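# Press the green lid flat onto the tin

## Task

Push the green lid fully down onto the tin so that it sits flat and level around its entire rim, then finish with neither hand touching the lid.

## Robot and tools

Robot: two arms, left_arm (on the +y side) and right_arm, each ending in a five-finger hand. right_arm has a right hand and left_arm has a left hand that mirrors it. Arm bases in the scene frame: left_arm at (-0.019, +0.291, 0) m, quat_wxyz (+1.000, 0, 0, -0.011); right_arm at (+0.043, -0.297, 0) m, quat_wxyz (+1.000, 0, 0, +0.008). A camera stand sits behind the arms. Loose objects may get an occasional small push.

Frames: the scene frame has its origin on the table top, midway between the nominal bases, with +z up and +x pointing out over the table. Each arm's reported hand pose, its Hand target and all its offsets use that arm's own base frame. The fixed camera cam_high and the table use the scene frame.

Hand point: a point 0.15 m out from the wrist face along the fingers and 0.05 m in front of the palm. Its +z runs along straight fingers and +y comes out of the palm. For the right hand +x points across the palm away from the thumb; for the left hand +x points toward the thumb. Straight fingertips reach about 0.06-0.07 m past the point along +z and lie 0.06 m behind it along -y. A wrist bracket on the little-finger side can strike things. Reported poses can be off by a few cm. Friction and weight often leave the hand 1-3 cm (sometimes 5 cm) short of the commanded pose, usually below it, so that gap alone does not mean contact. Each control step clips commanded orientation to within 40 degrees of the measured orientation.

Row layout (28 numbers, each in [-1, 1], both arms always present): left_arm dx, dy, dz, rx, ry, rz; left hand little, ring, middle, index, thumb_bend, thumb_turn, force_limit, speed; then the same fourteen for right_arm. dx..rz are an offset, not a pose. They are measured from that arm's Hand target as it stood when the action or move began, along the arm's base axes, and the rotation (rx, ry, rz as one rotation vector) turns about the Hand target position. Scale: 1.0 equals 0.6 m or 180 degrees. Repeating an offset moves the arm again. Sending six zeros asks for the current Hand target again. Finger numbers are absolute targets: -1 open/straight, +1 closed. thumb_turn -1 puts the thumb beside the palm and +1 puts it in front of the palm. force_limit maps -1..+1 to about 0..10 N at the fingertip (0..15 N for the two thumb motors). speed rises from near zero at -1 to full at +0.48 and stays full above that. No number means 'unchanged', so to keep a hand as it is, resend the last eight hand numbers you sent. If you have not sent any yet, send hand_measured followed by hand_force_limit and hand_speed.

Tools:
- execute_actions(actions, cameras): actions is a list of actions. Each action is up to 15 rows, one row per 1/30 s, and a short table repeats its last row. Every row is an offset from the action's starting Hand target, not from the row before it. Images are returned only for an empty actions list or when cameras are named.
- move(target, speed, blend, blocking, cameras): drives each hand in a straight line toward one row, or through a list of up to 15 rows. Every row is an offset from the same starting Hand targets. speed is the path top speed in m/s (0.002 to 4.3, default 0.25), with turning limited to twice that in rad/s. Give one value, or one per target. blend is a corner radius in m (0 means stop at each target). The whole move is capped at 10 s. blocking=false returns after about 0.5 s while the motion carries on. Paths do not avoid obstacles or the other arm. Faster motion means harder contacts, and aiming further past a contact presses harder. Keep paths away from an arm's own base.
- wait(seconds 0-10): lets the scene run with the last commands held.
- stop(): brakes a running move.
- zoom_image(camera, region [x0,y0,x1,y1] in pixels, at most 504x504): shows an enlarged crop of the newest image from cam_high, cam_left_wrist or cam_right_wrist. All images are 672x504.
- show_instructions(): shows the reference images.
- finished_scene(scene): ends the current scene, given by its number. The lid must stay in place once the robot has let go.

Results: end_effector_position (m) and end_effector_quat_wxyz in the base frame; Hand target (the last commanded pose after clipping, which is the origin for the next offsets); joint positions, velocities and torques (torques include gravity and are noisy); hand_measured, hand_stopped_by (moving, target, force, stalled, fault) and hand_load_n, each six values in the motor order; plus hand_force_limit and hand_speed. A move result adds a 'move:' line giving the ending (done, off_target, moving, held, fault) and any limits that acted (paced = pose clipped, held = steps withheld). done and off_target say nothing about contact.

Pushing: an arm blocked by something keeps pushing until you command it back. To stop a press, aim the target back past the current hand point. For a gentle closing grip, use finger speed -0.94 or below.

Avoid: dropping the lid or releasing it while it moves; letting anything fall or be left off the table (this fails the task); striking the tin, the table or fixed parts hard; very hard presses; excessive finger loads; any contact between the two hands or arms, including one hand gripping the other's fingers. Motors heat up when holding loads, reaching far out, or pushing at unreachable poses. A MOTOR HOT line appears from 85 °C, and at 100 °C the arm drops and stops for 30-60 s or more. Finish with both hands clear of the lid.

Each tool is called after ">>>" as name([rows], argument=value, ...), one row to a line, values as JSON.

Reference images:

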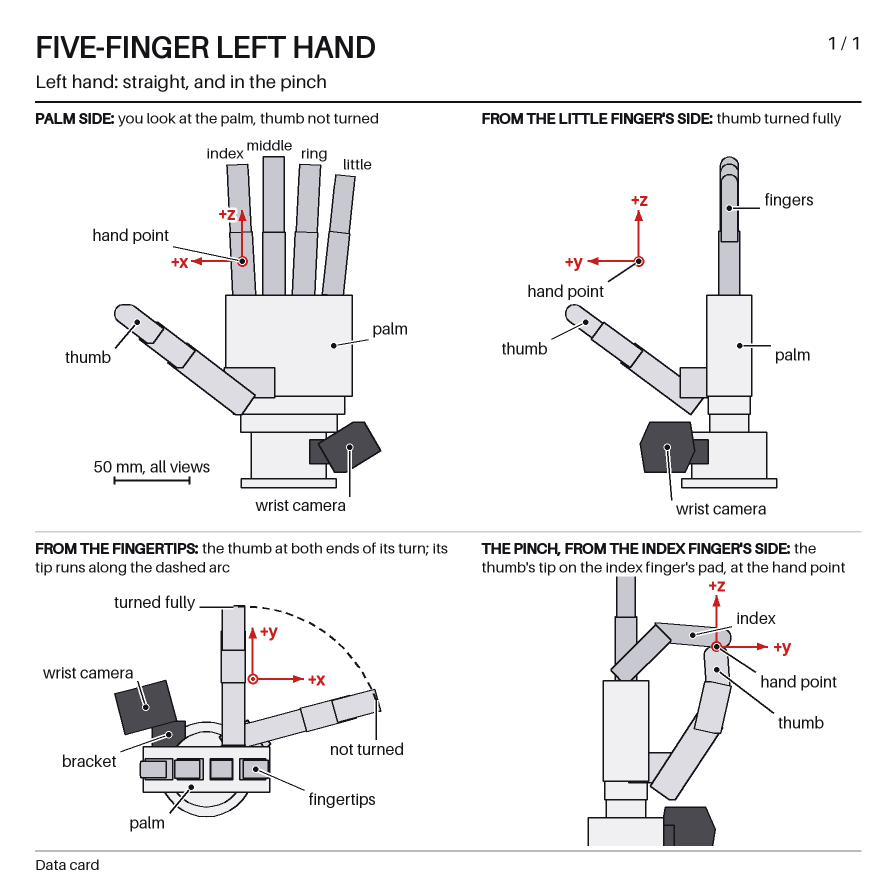

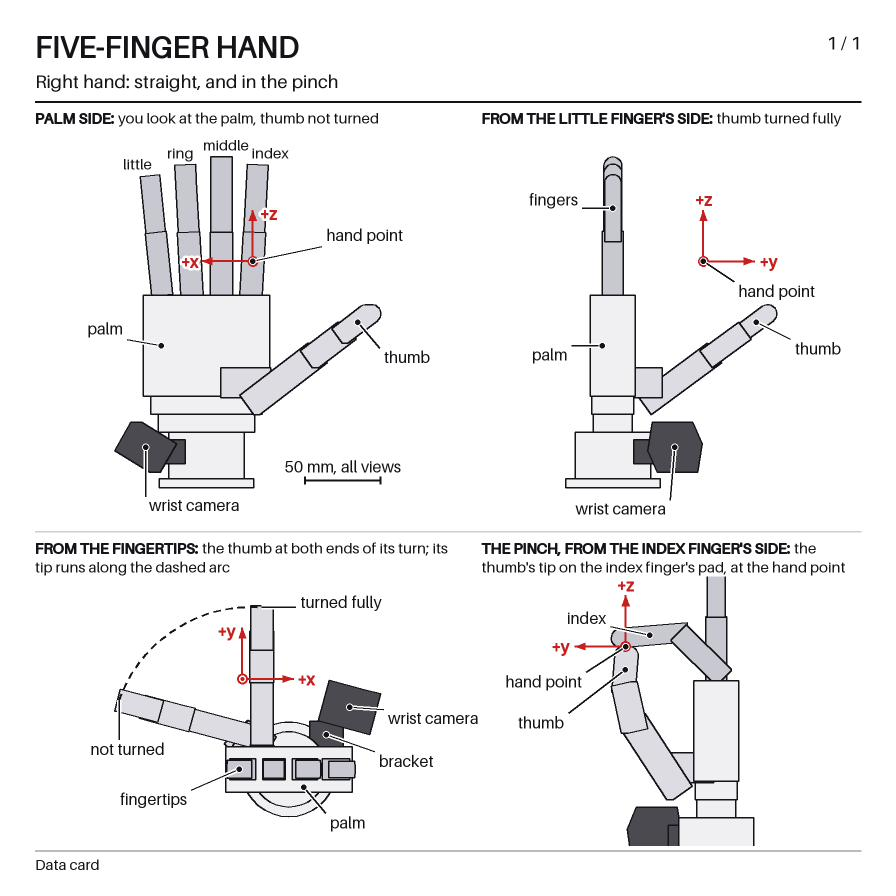

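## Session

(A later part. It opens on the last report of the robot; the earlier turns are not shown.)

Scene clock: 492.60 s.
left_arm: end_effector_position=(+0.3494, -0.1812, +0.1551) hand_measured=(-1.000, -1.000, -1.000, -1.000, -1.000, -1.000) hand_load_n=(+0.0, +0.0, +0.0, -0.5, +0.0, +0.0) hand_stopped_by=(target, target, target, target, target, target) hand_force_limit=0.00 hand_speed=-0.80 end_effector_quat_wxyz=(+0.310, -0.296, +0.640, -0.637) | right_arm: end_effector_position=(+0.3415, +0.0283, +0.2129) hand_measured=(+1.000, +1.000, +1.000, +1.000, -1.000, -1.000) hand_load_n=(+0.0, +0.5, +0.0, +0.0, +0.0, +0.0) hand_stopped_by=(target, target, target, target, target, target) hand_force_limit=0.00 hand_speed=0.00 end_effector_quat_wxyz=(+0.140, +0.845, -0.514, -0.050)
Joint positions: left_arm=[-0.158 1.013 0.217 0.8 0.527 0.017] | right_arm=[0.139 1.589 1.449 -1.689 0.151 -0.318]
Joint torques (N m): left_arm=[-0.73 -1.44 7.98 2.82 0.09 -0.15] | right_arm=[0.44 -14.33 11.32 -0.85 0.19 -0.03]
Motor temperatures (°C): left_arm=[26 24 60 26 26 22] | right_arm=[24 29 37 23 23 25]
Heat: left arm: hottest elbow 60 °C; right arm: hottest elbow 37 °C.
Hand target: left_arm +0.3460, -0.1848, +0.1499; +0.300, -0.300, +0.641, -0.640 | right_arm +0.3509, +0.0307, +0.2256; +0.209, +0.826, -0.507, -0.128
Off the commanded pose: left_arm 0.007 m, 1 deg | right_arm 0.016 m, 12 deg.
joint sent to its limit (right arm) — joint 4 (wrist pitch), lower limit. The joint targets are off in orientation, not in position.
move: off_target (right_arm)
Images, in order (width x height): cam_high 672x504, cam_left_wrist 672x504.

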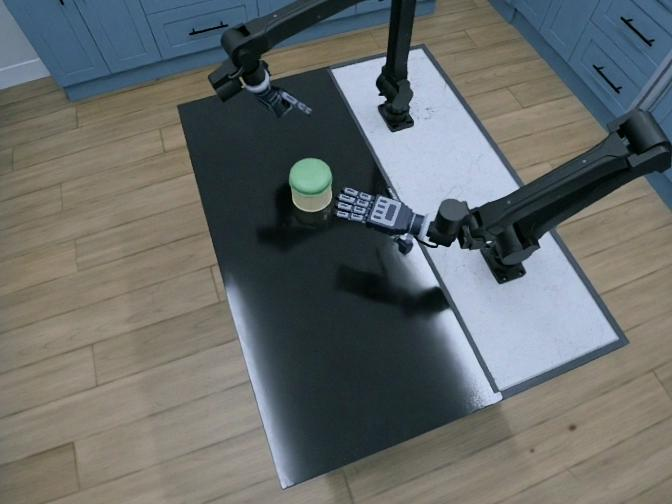

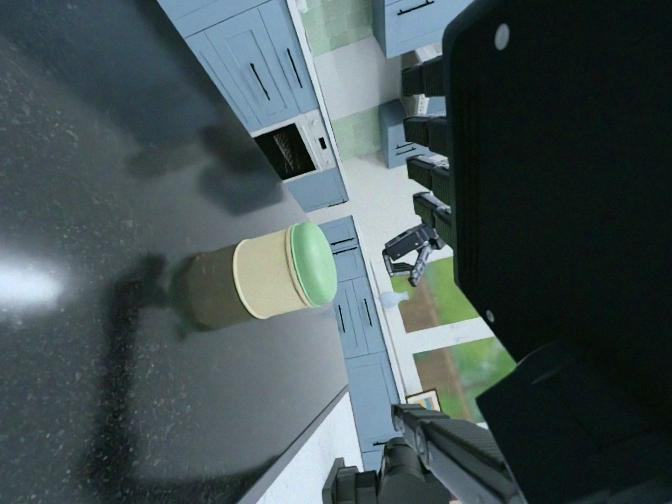

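Excellent view.

>>> zoom_image(camera="cam_left_wrist", region=[220, 205, 350, 335])

Scaled by 3.877 from the camera's 672x504 image, which has a finer 960x720 frame.

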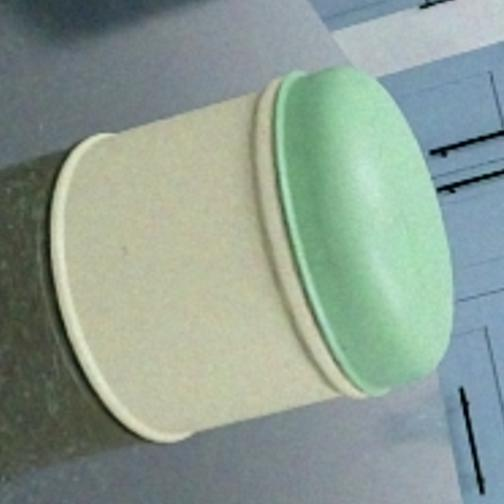

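>>> zoom_image(camera="cam_left_wrist", region=[280, 215, 330, 265])

>>> zoom_image(camera="cam_left_wrist", region=[280, 260, 330, 310])

Scaled by 10.080 from the camera's 672x504 image, which has a finer 960x720 frame.

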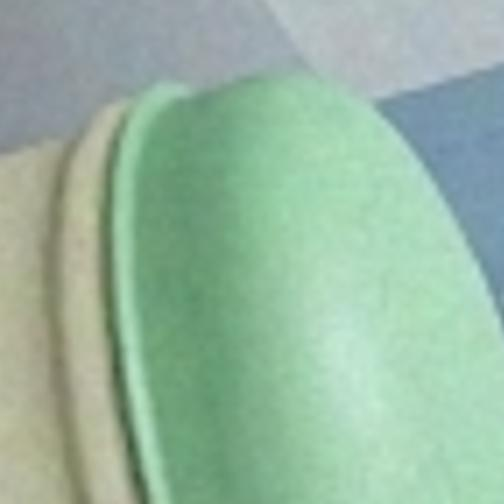

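Scaled by 10.080 from the camera's 672x504 image, which has a finer 960x720 frame.

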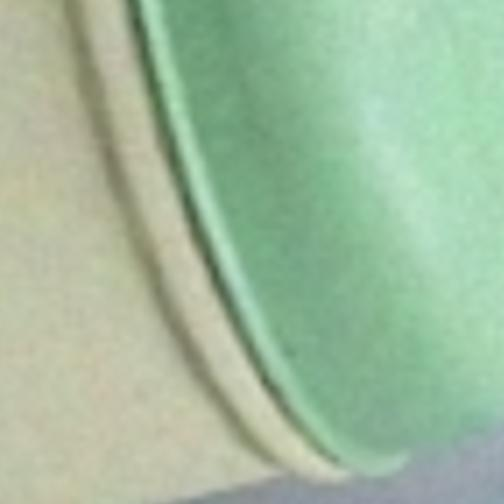

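>>> finished_scene(scene=1)

The scene is finished: the task was done.


## Next scene

The same job, from a new start.

Reference images:

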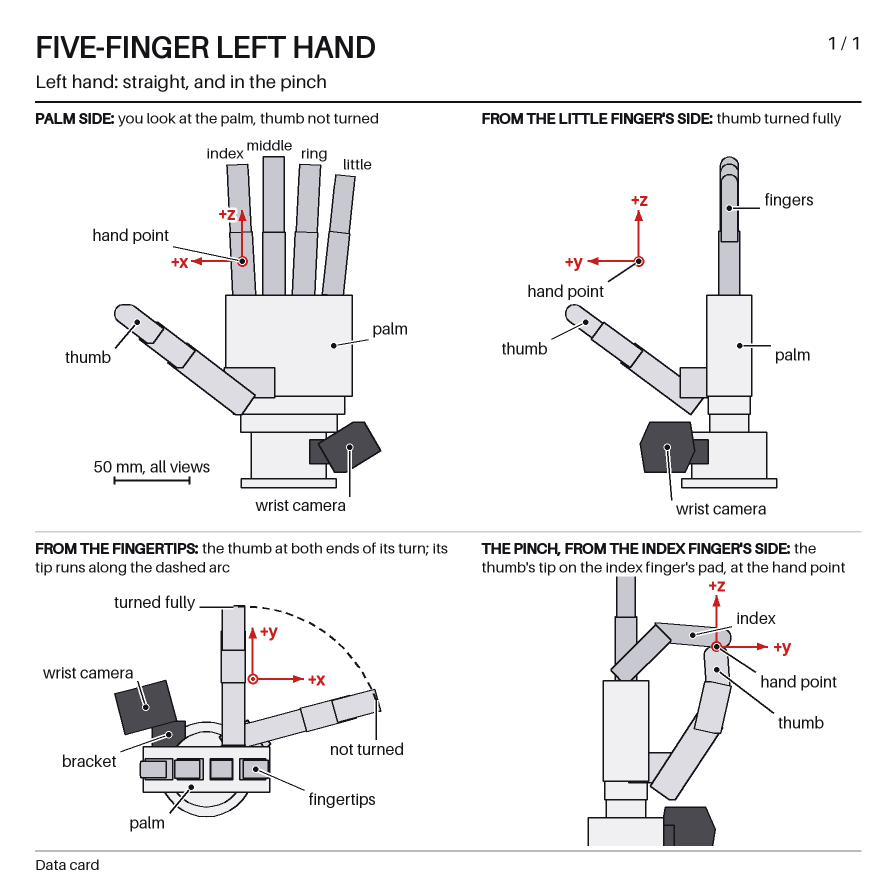

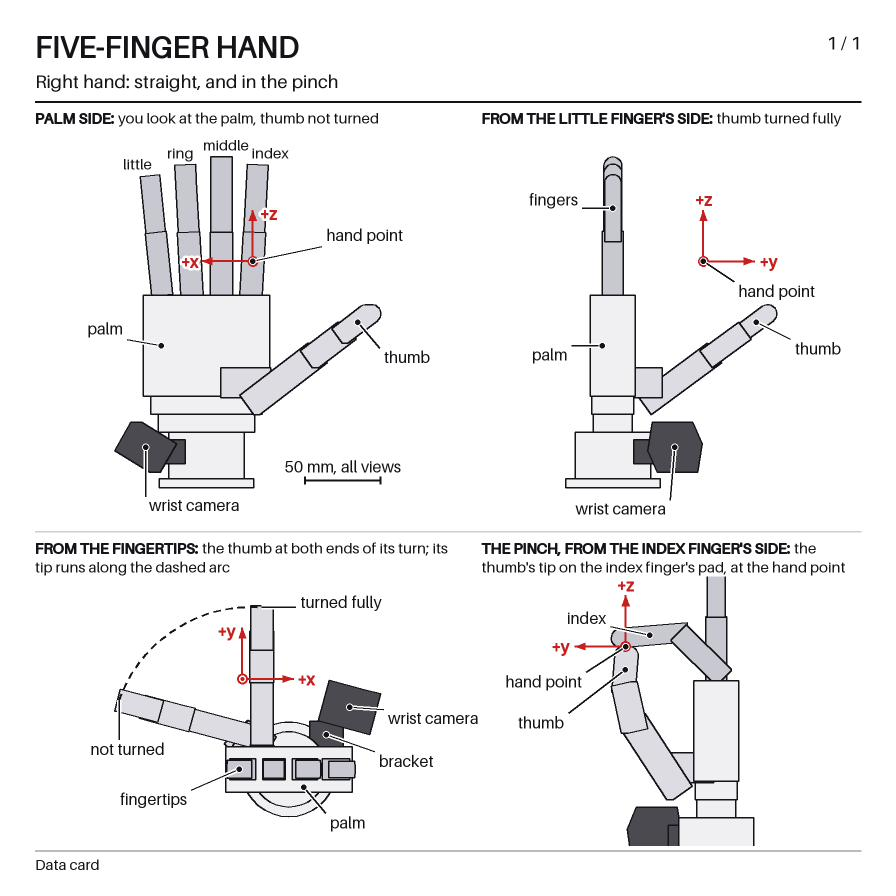

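>>> execute_actions(actions=[])

>>> zoom_image(camera="cam_high", region=[160, 100, 440, 340])

Scene clock: 0.00 s.
left_arm: end_effector_position=(+0.4706, -0.1134, +0.2207) hand_measured=(-1.000, -1.000, -1.000, -1.000, -1.000, -1.000) hand_load_n=(+0.0, +0.0, +0.0, +0.0, +0.0, +0.0) hand_stopped_by=(target, target, target, target, target, target) hand_force_limit=0.00 hand_speed=-0.80 end_effector_quat_wxyz=(+0.664, -0.186, +0.668, -0.281) | right_arm: end_effector_position=(+0.4756, +0.1402, +0.1533) hand_measured=(-1.000, -1.000, -1.000, -1.000, -1.000, -1.000) hand_load_n=(+0.0, +0.0, +0.0, +0.0, +0.0, +0.0) hand_stopped_by=(target, target, target, target, target, target) hand_force_limit=0.00 hand_speed=-0.80 end_effector_quat_wxyz=(+0.161, -0.076, +0.882, +0.436)
Joint positions: left_arm=[-0.401 1.113 0.472 0.681 -0.271 0.909] | right_arm=[-0.118 1.601 0.965 -0.722 -0.952 1.39]
Joint velocities: within noise
Joint torques (N m): no reading
Motor temperatures (°C): left_arm=[26 24 40 26 26 22] | right_arm=[24 27 29 23 23 25]
Heat: left arm: hottest elbow 40 °C; right arm: hottest elbow 29 °C.
Hand target: left_arm +0.4765, -0.1159, +0.2327; +0.670, -0.186, +0.660, -0.286 | right_arm +0.4813, +0.1395, +0.1561; +0.166, -0.079, +0.881, +0.435

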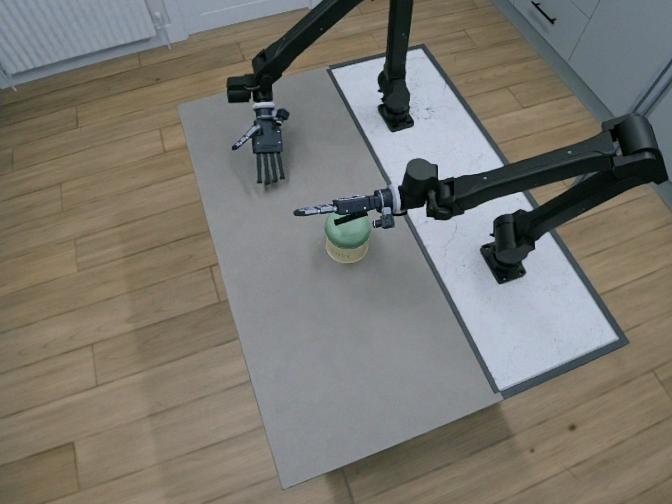

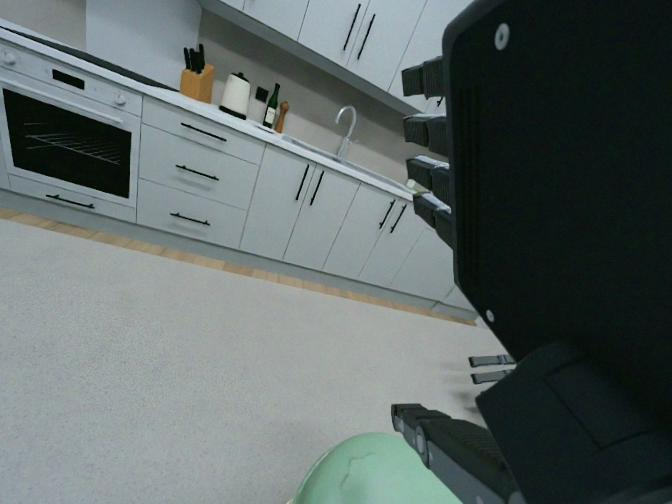

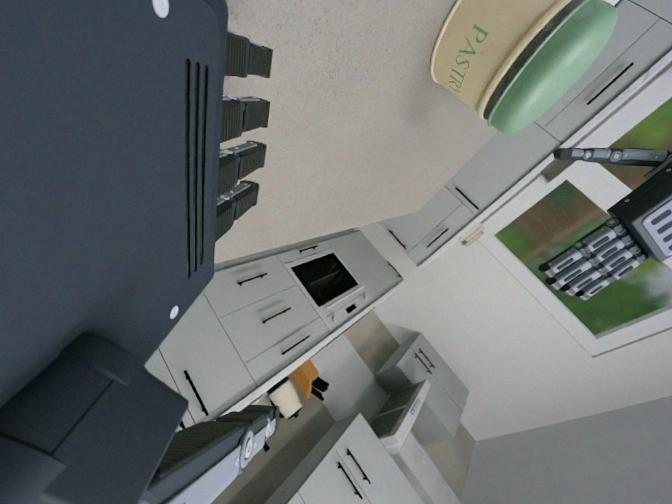

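Scaled by 1.800 from the camera's 672x504 image, which has a finer 960x720 frame.

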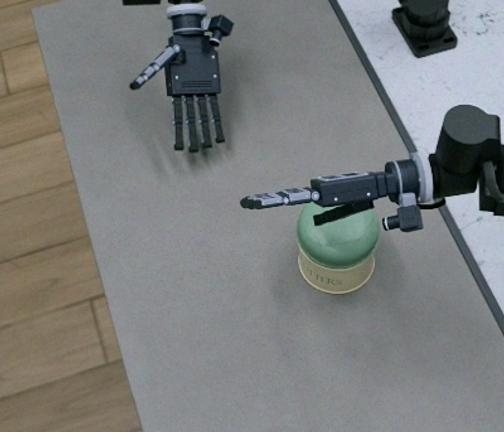

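>>> move([
  [-0.1275,-0.0217,0.062,-0.011,0.3226,0.123,1,1,1,1,-1,-1,0,0.2, 0,0,0,0,0,0,-1,-1,-1,-1,-1,-1,0,-0.8],
  [-0.2542,-0.066,-0.0545,-0.0215,0.6452,0.2461,1,1,1,1,-1,-1,0,0.2, 0,0,0,0,0,0,-1,-1,-1,-1,-1,-1,0,-0.8],
], speed=0.4, blend=[0.04,0], cameras=["all"])

>>> zoom_image(camera="cam_high", region=[290, 170, 390, 270])

Scene clock: 48.97 s.
left_arm: end_effector_position=(+0.3235, -0.1580, +0.2083) hand_measured=(+1.000, +1.000, +1.000, +1.000, -1.000, -1.000) hand_load_n=(+0.0, +0.0, +0.5, +0.0, +0.0, +0.0) hand_stopped_by=(target, target, target, target, target, target) hand_force_limit=0.00 hand_speed=0.20 end_effector_quat_wxyz=(-0.075, -0.555, +0.823, +0.093) | right_arm: end_effector_position=(+0.4756, +0.1402, +0.1533) hand_measured=(-1.000, -1.000, -1.000, -1.000, -1.000, -1.000) hand_load_n=(+0.0, +0.0, +0.0, +0.0, +0.0, +0.0) hand_stopped_by=(target, target, target, target, target, target) hand_force_limit=0.00 hand_speed=-0.80 end_effector_quat_wxyz=(+0.161, -0.076, +0.882, +0.436)
Joint positions: left_arm=[-0.363 1.605 1.467 -1.671 0.015 0.024] | right_arm=[-0.118 1.601 0.965 -0.722 -0.952 1.39]
Joint torques (N m): left_arm=[0.44 -9.05 8.69 -0.44 0.2 -0.18] | right_arm=[-0.21 -12.63 8.51 0.66 -0.63 0.08]
Motor temperatures (°C): left_arm=[26 25 49 26 26 22] | right_arm=[24 29 31 23 24 25]
Heat: left arm: hottest elbow 49 °C; right arm: hottest elbow 31 °C.
Hand target: left_arm +0.3239, -0.1556, +0.2000; -0.147, -0.549, +0.794, +0.213 | right_arm +0.4813, +0.1395, +0.1561; +0.166, -0.079, +0.881, +0.435
Off the commanded pose: left_arm 0.009 m, 16 deg | right_arm 0.006 m, 1 deg.
joint sent to its limit (left arm) — joint 4 (wrist pitch), lower limit. The joint targets are off in orientation, not in position.
move: off_target (left_arm)

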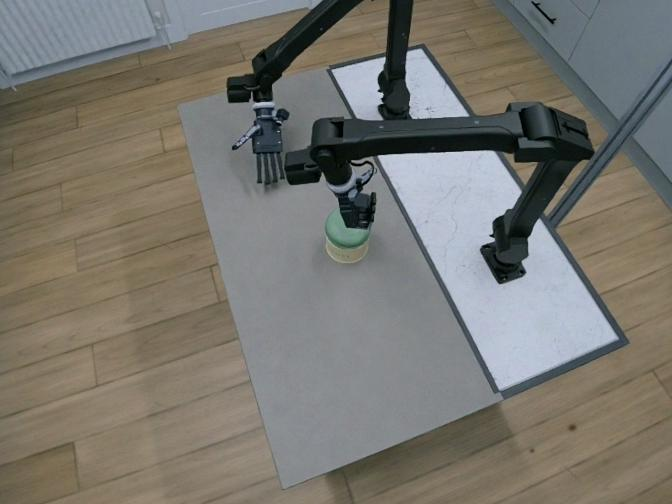

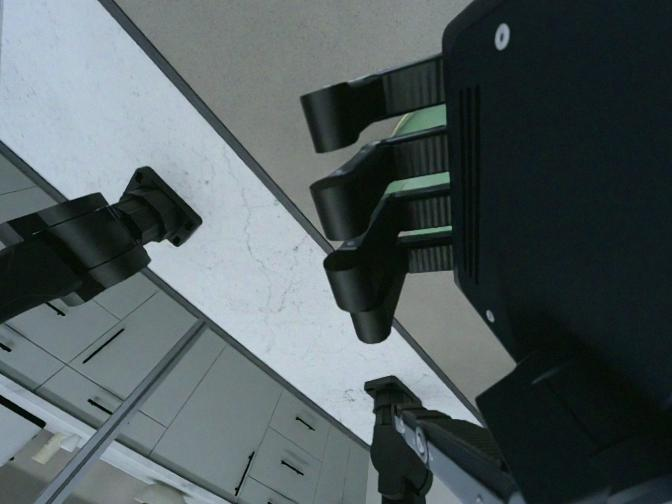

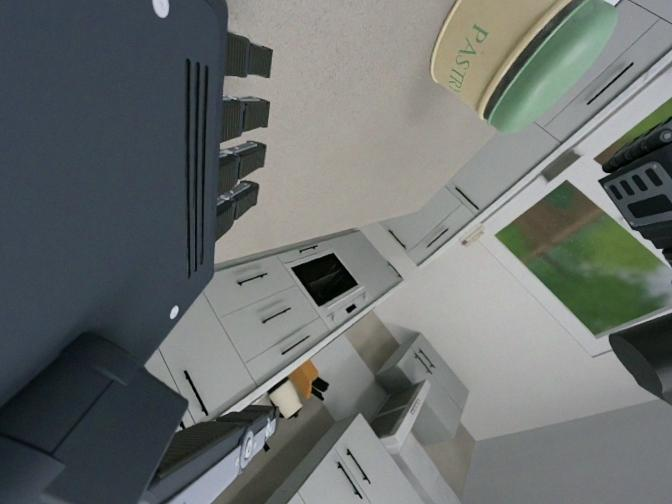

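Scaled by 5.040 from the camera's 672x504 image, which has a finer 960x720 frame.

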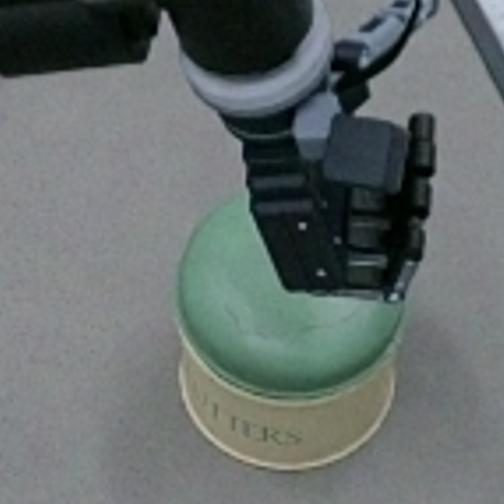

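>>> move([
  [-0.004,-0.0457,-0.075,0,0,0,1,1,1,1,-1,-1,0,0.2, 0,0,0,0,0,0,-1,-1,-1,-1,-1,-1,0,-0.8],
  [-0.004,-0.0457,-0.2333,0,0,0,1,1,1,1,-1,-1,0,0.2, 0,0,0,0,0,0,-1,-1,-1,-1,-1,-1,0,-0.8],
], speed=[0.15,0.06], blend=[0.01,0], cameras=["all"])

>>> zoom_image(camera="cam_right_wrist", region=[420, 0, 630, 150])

Scene clock: 95.40 s.
left_arm: end_effector_position=(+0.3260, -0.1798, +0.1275) hand_measured=(+1.000, +1.000, +1.000, +1.000, -1.000, -1.000) hand_load_n=(+0.0, +0.0, +0.0, +0.0, +0.0, +0.0) hand_stopped_by=(target, target, target, target, target, target) hand_force_limit=0.00 hand_speed=0.20 end_effector_quat_wxyz=(-0.128, -0.553, +0.804, +0.175) | right_arm: end_effector_position=(+0.4756, +0.1402, +0.1533) hand_measured=(-1.000, -1.000, -1.000, -1.000, -1.000, -1.000) hand_load_n=(+0.0, +0.0, +0.5, +0.0, +0.0, +0.0) hand_stopped_by=(target, target, target, target, target, target) hand_force_limit=0.00 hand_speed=-0.80 end_effector_quat_wxyz=(+0.161, -0.076, +0.882, +0.436)
Joint positions: left_arm=[-0.401 1.818 1.452 -1.642 0.027 -0.029] | right_arm=[-0.118 1.601 0.965 -0.722 -0.952 1.39]
Joint torques (N m): left_arm=[-0.44 -6.42 3.34 3.18 -0.11 -0.16] | right_arm=[-0.09 -12.45 8.47 0.68 -0.66 0.07]
Heat: left arm: hottest elbow 49 °C; right arm: hottest elbow 31 °C.
Hand target: left_arm +0.3215, -0.1830, +0.0599; -0.147, -0.549, +0.794, +0.213 | right_arm +0.4813, +0.1395, +0.1561; +0.166, -0.079, +0.881, +0.435
Off the commanded pose: left_arm 0.068 m, 5 deg | right_arm 0.006 m, 1 deg.
move: off_target (left_arm)

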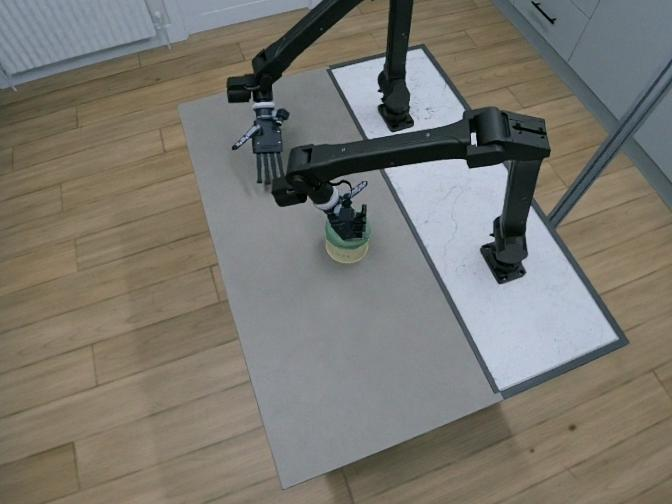

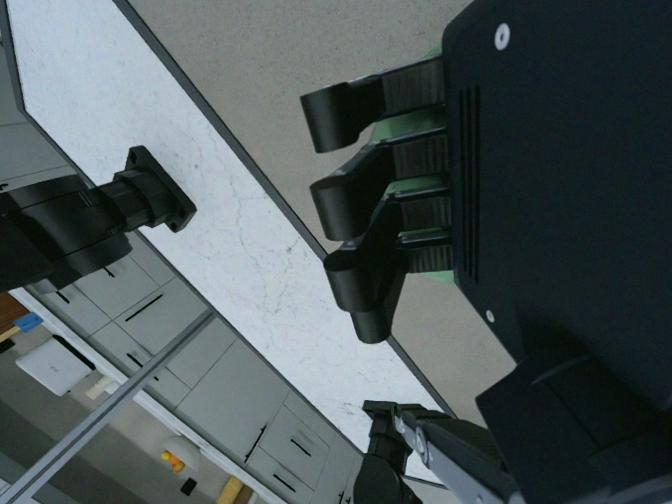

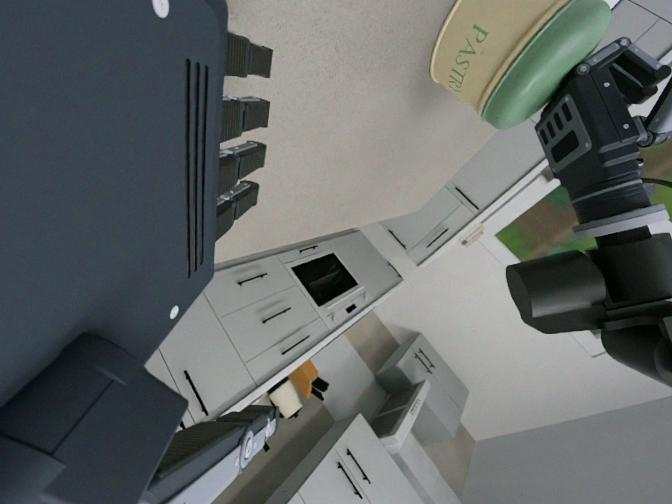

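Scaled by 2.400 from the camera's 672x504 image, which has a finer 960x720 frame.

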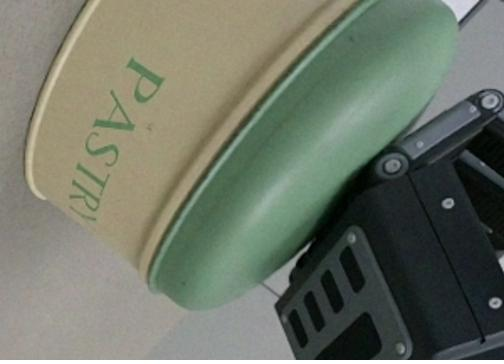

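>>> zoom_image(camera="cam_right_wrist", region=[470, 60, 540, 130])

>>> zoom_image(camera="cam_right_wrist", region=[520, 0, 590, 70])

>>> zoom_image(camera="cam_high", region=[320, 200, 380, 270])

Scaled by 7.200 from the camera's 672x504 image, which has a finer 960x720 frame.

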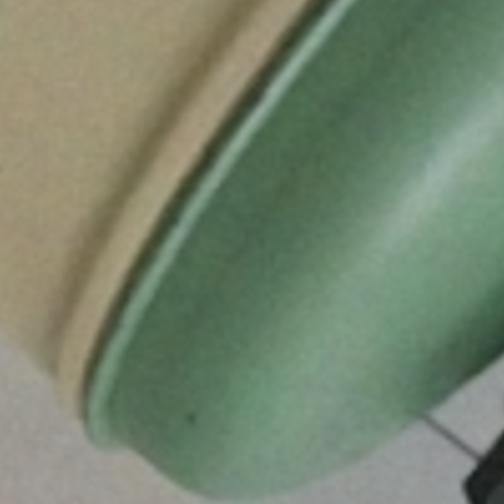

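Scaled by 7.200 from the camera's 672x504 image, which has a finer 960x720 frame.

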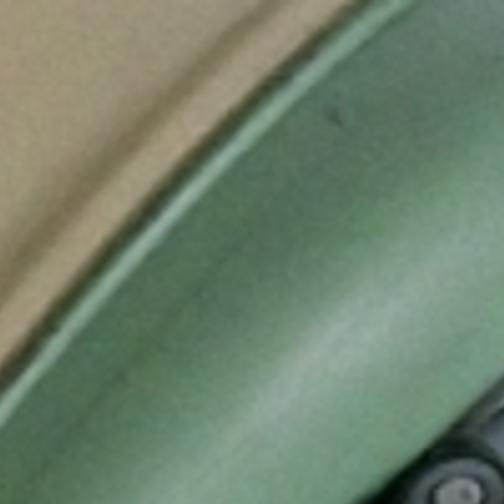

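Scaled by 7.200 from the camera's 672x504 image, which has a finer 960x720 frame.

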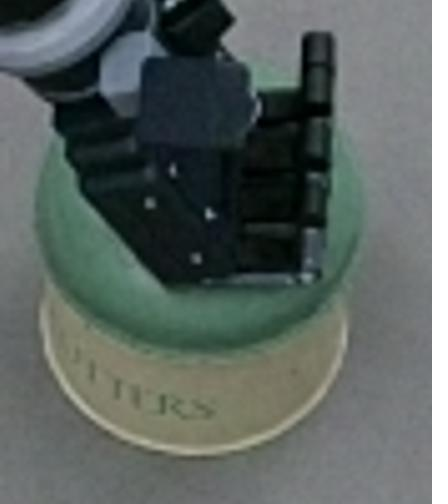

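>>> move([
  [0,0,-0.045,0,0,0,1,1,1,1,-1,-1,0,0.2, 0,0,0,0,0,0,-1,-1,-1,-1,-1,-1,0,-0.8],
  [0,0,0.1,0,0,0,1,1,1,1,-1,-1,0,0.2, 0,0,0,0,0,0,-1,-1,-1,-1,-1,-1,0,-0.8],
  [0.05,0.15,0.3,0,0,0,1,1,1,1,-1,-1,0,0.2, 0,0,0,0,0,0,-1,-1,-1,-1,-1,-1,0,-0.8],
], speed=[0.08,0.15,0.25], blend=[0,0.02,0], cameras=["cam_high","cam_right_wrist"])

>>> zoom_image(camera="cam_right_wrist", region=[420, 0, 630, 150])

>>> zoom_image(camera="cam_high", region=[315, 195, 385, 270])

Scene clock: 112.13 s.
left_arm: end_effector_position=(+0.3422, -0.0926, +0.2311) hand_measured=(+1.000, +1.000, +1.000, +1.000, -1.000, -1.000) hand_load_n=(+0.0, +0.0, +0.0, +0.0, +0.0, +0.0) hand_stopped_by=(target, target, target, target, target, target) hand_force_limit=0.00 hand_speed=0.20 end_effector_quat_wxyz=(-0.041, -0.571, +0.816, +0.076) | right_arm: end_effector_position=(+0.4756, +0.1402, +0.1533) hand_measured=(-1.000, -1.000, -1.000, -1.000, -1.000, -1.000) hand_load_n=(+0.0, +0.0, +0.0, +0.0, +0.0, +0.0) hand_stopped_by=(target, target, target, target, target, target) hand_force_limit=0.00 hand_speed=-0.80 end_effector_quat_wxyz=(+0.161, -0.076, +0.882, +0.436)
Joint positions: left_arm=[-0.221 1.547 1.481 -1.673 -0.042 0.125] | right_arm=[-0.118 1.601 0.965 -0.722 -0.952 1.39]
Joint torques (N m): left_arm=[0.44 -10.29 12.25 -0.29 -0.16 0.14] | right_arm=[-0.03 -12.75 8.46 0.77 -0.63 0.07]
Heat: left arm: hottest elbow 45 °C; right arm: hottest elbow 32 °C.
Hand target: left_arm +0.3514, -0.0930, +0.2400; -0.147, -0.549, +0.794, +0.213 | right_arm +0.4813, +0.1395, +0.1561; +0.166, -0.079, +0.881, +0.435
Off the commanded pose: left_arm 0.013 m, 20 deg | right_arm 0.006 m, 1 deg.
joint sent to its limit (left arm) — joint 4 (wrist pitch), lower limit. The joint targets are off in orientation, not in position.
move: off_target (left_arm)
Images, in order (width x height): cam_high 672x504, cam_right_wrist 672x504.

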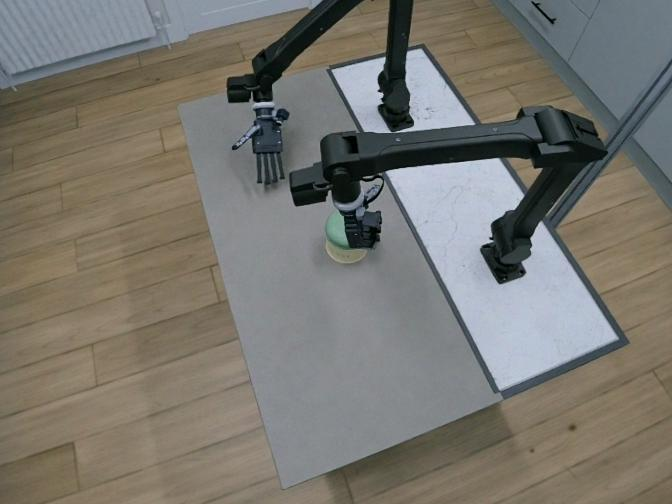

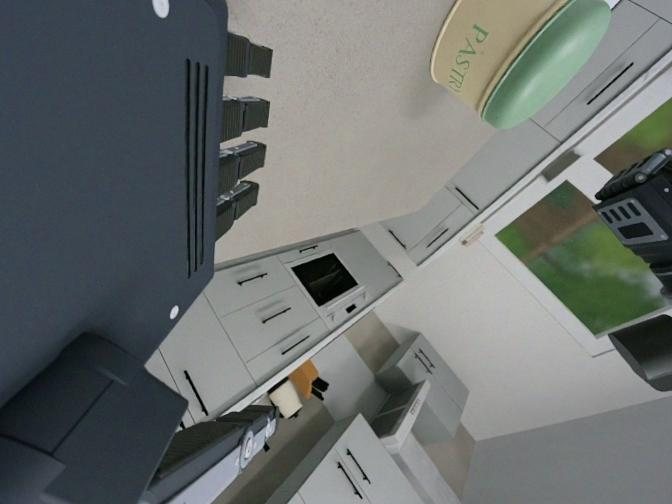

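Scaled by 2.400 from the camera's 672x504 image, which has a finer 960x720 frame.

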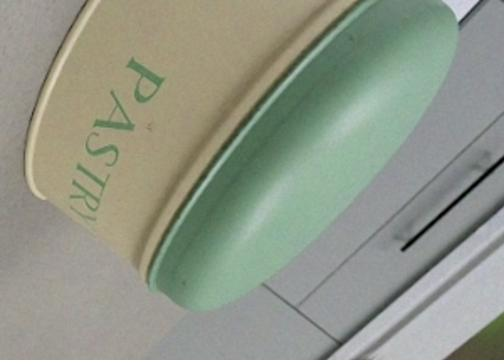

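Scaled by 6.720 from the camera's 672x504 image, which has a finer 960x720 frame.

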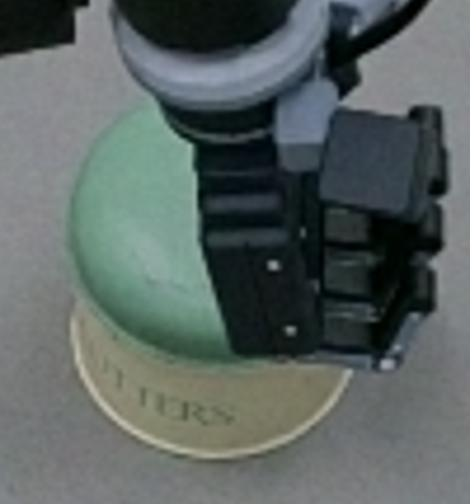

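>>> zoom_image(camera="cam_right_wrist", region=[465, 70, 525, 130])

>>> zoom_image(camera="cam_high", region=[320, 225, 360, 265])

Scaled by 8.400 from the camera's 672x504 image, which has a finer 960x720 frame.

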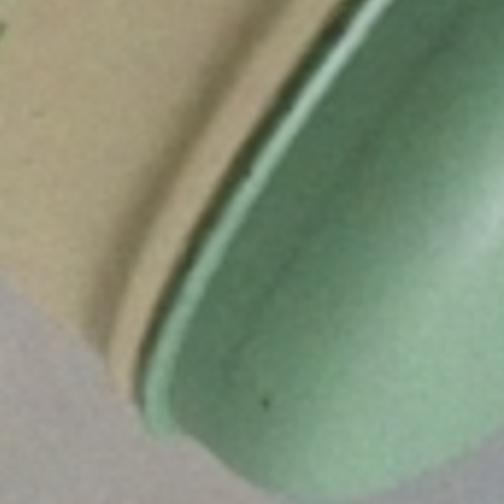

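Scaled by 12.600 from the camera's 672x504 image, which has a finer 960x720 frame.

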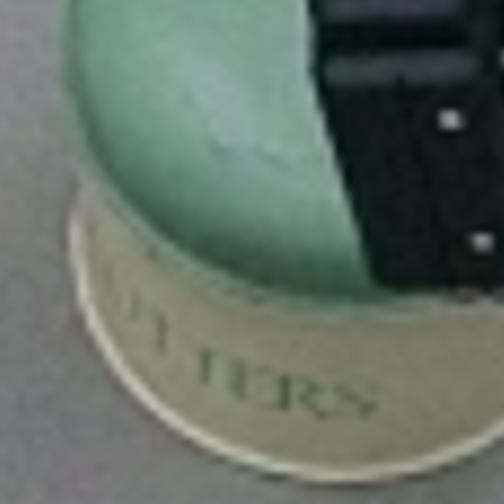

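>>> zoom_image(camera="cam_right_wrist", region=[525, 0, 575, 50])

Scaled by 10.080 from the camera's 672x504 image, which has a finer 960x720 frame.

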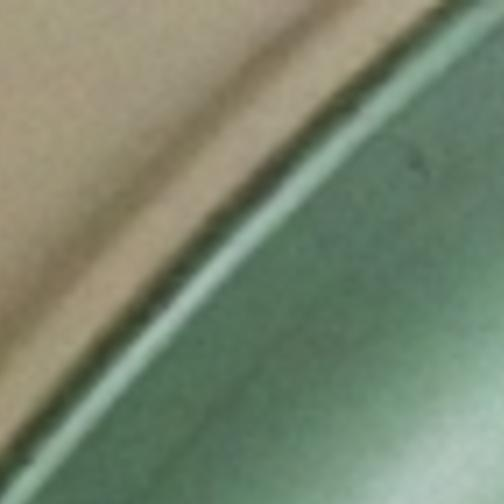

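>>> finished_scene(scene=2)

The scene is finished: the task was done.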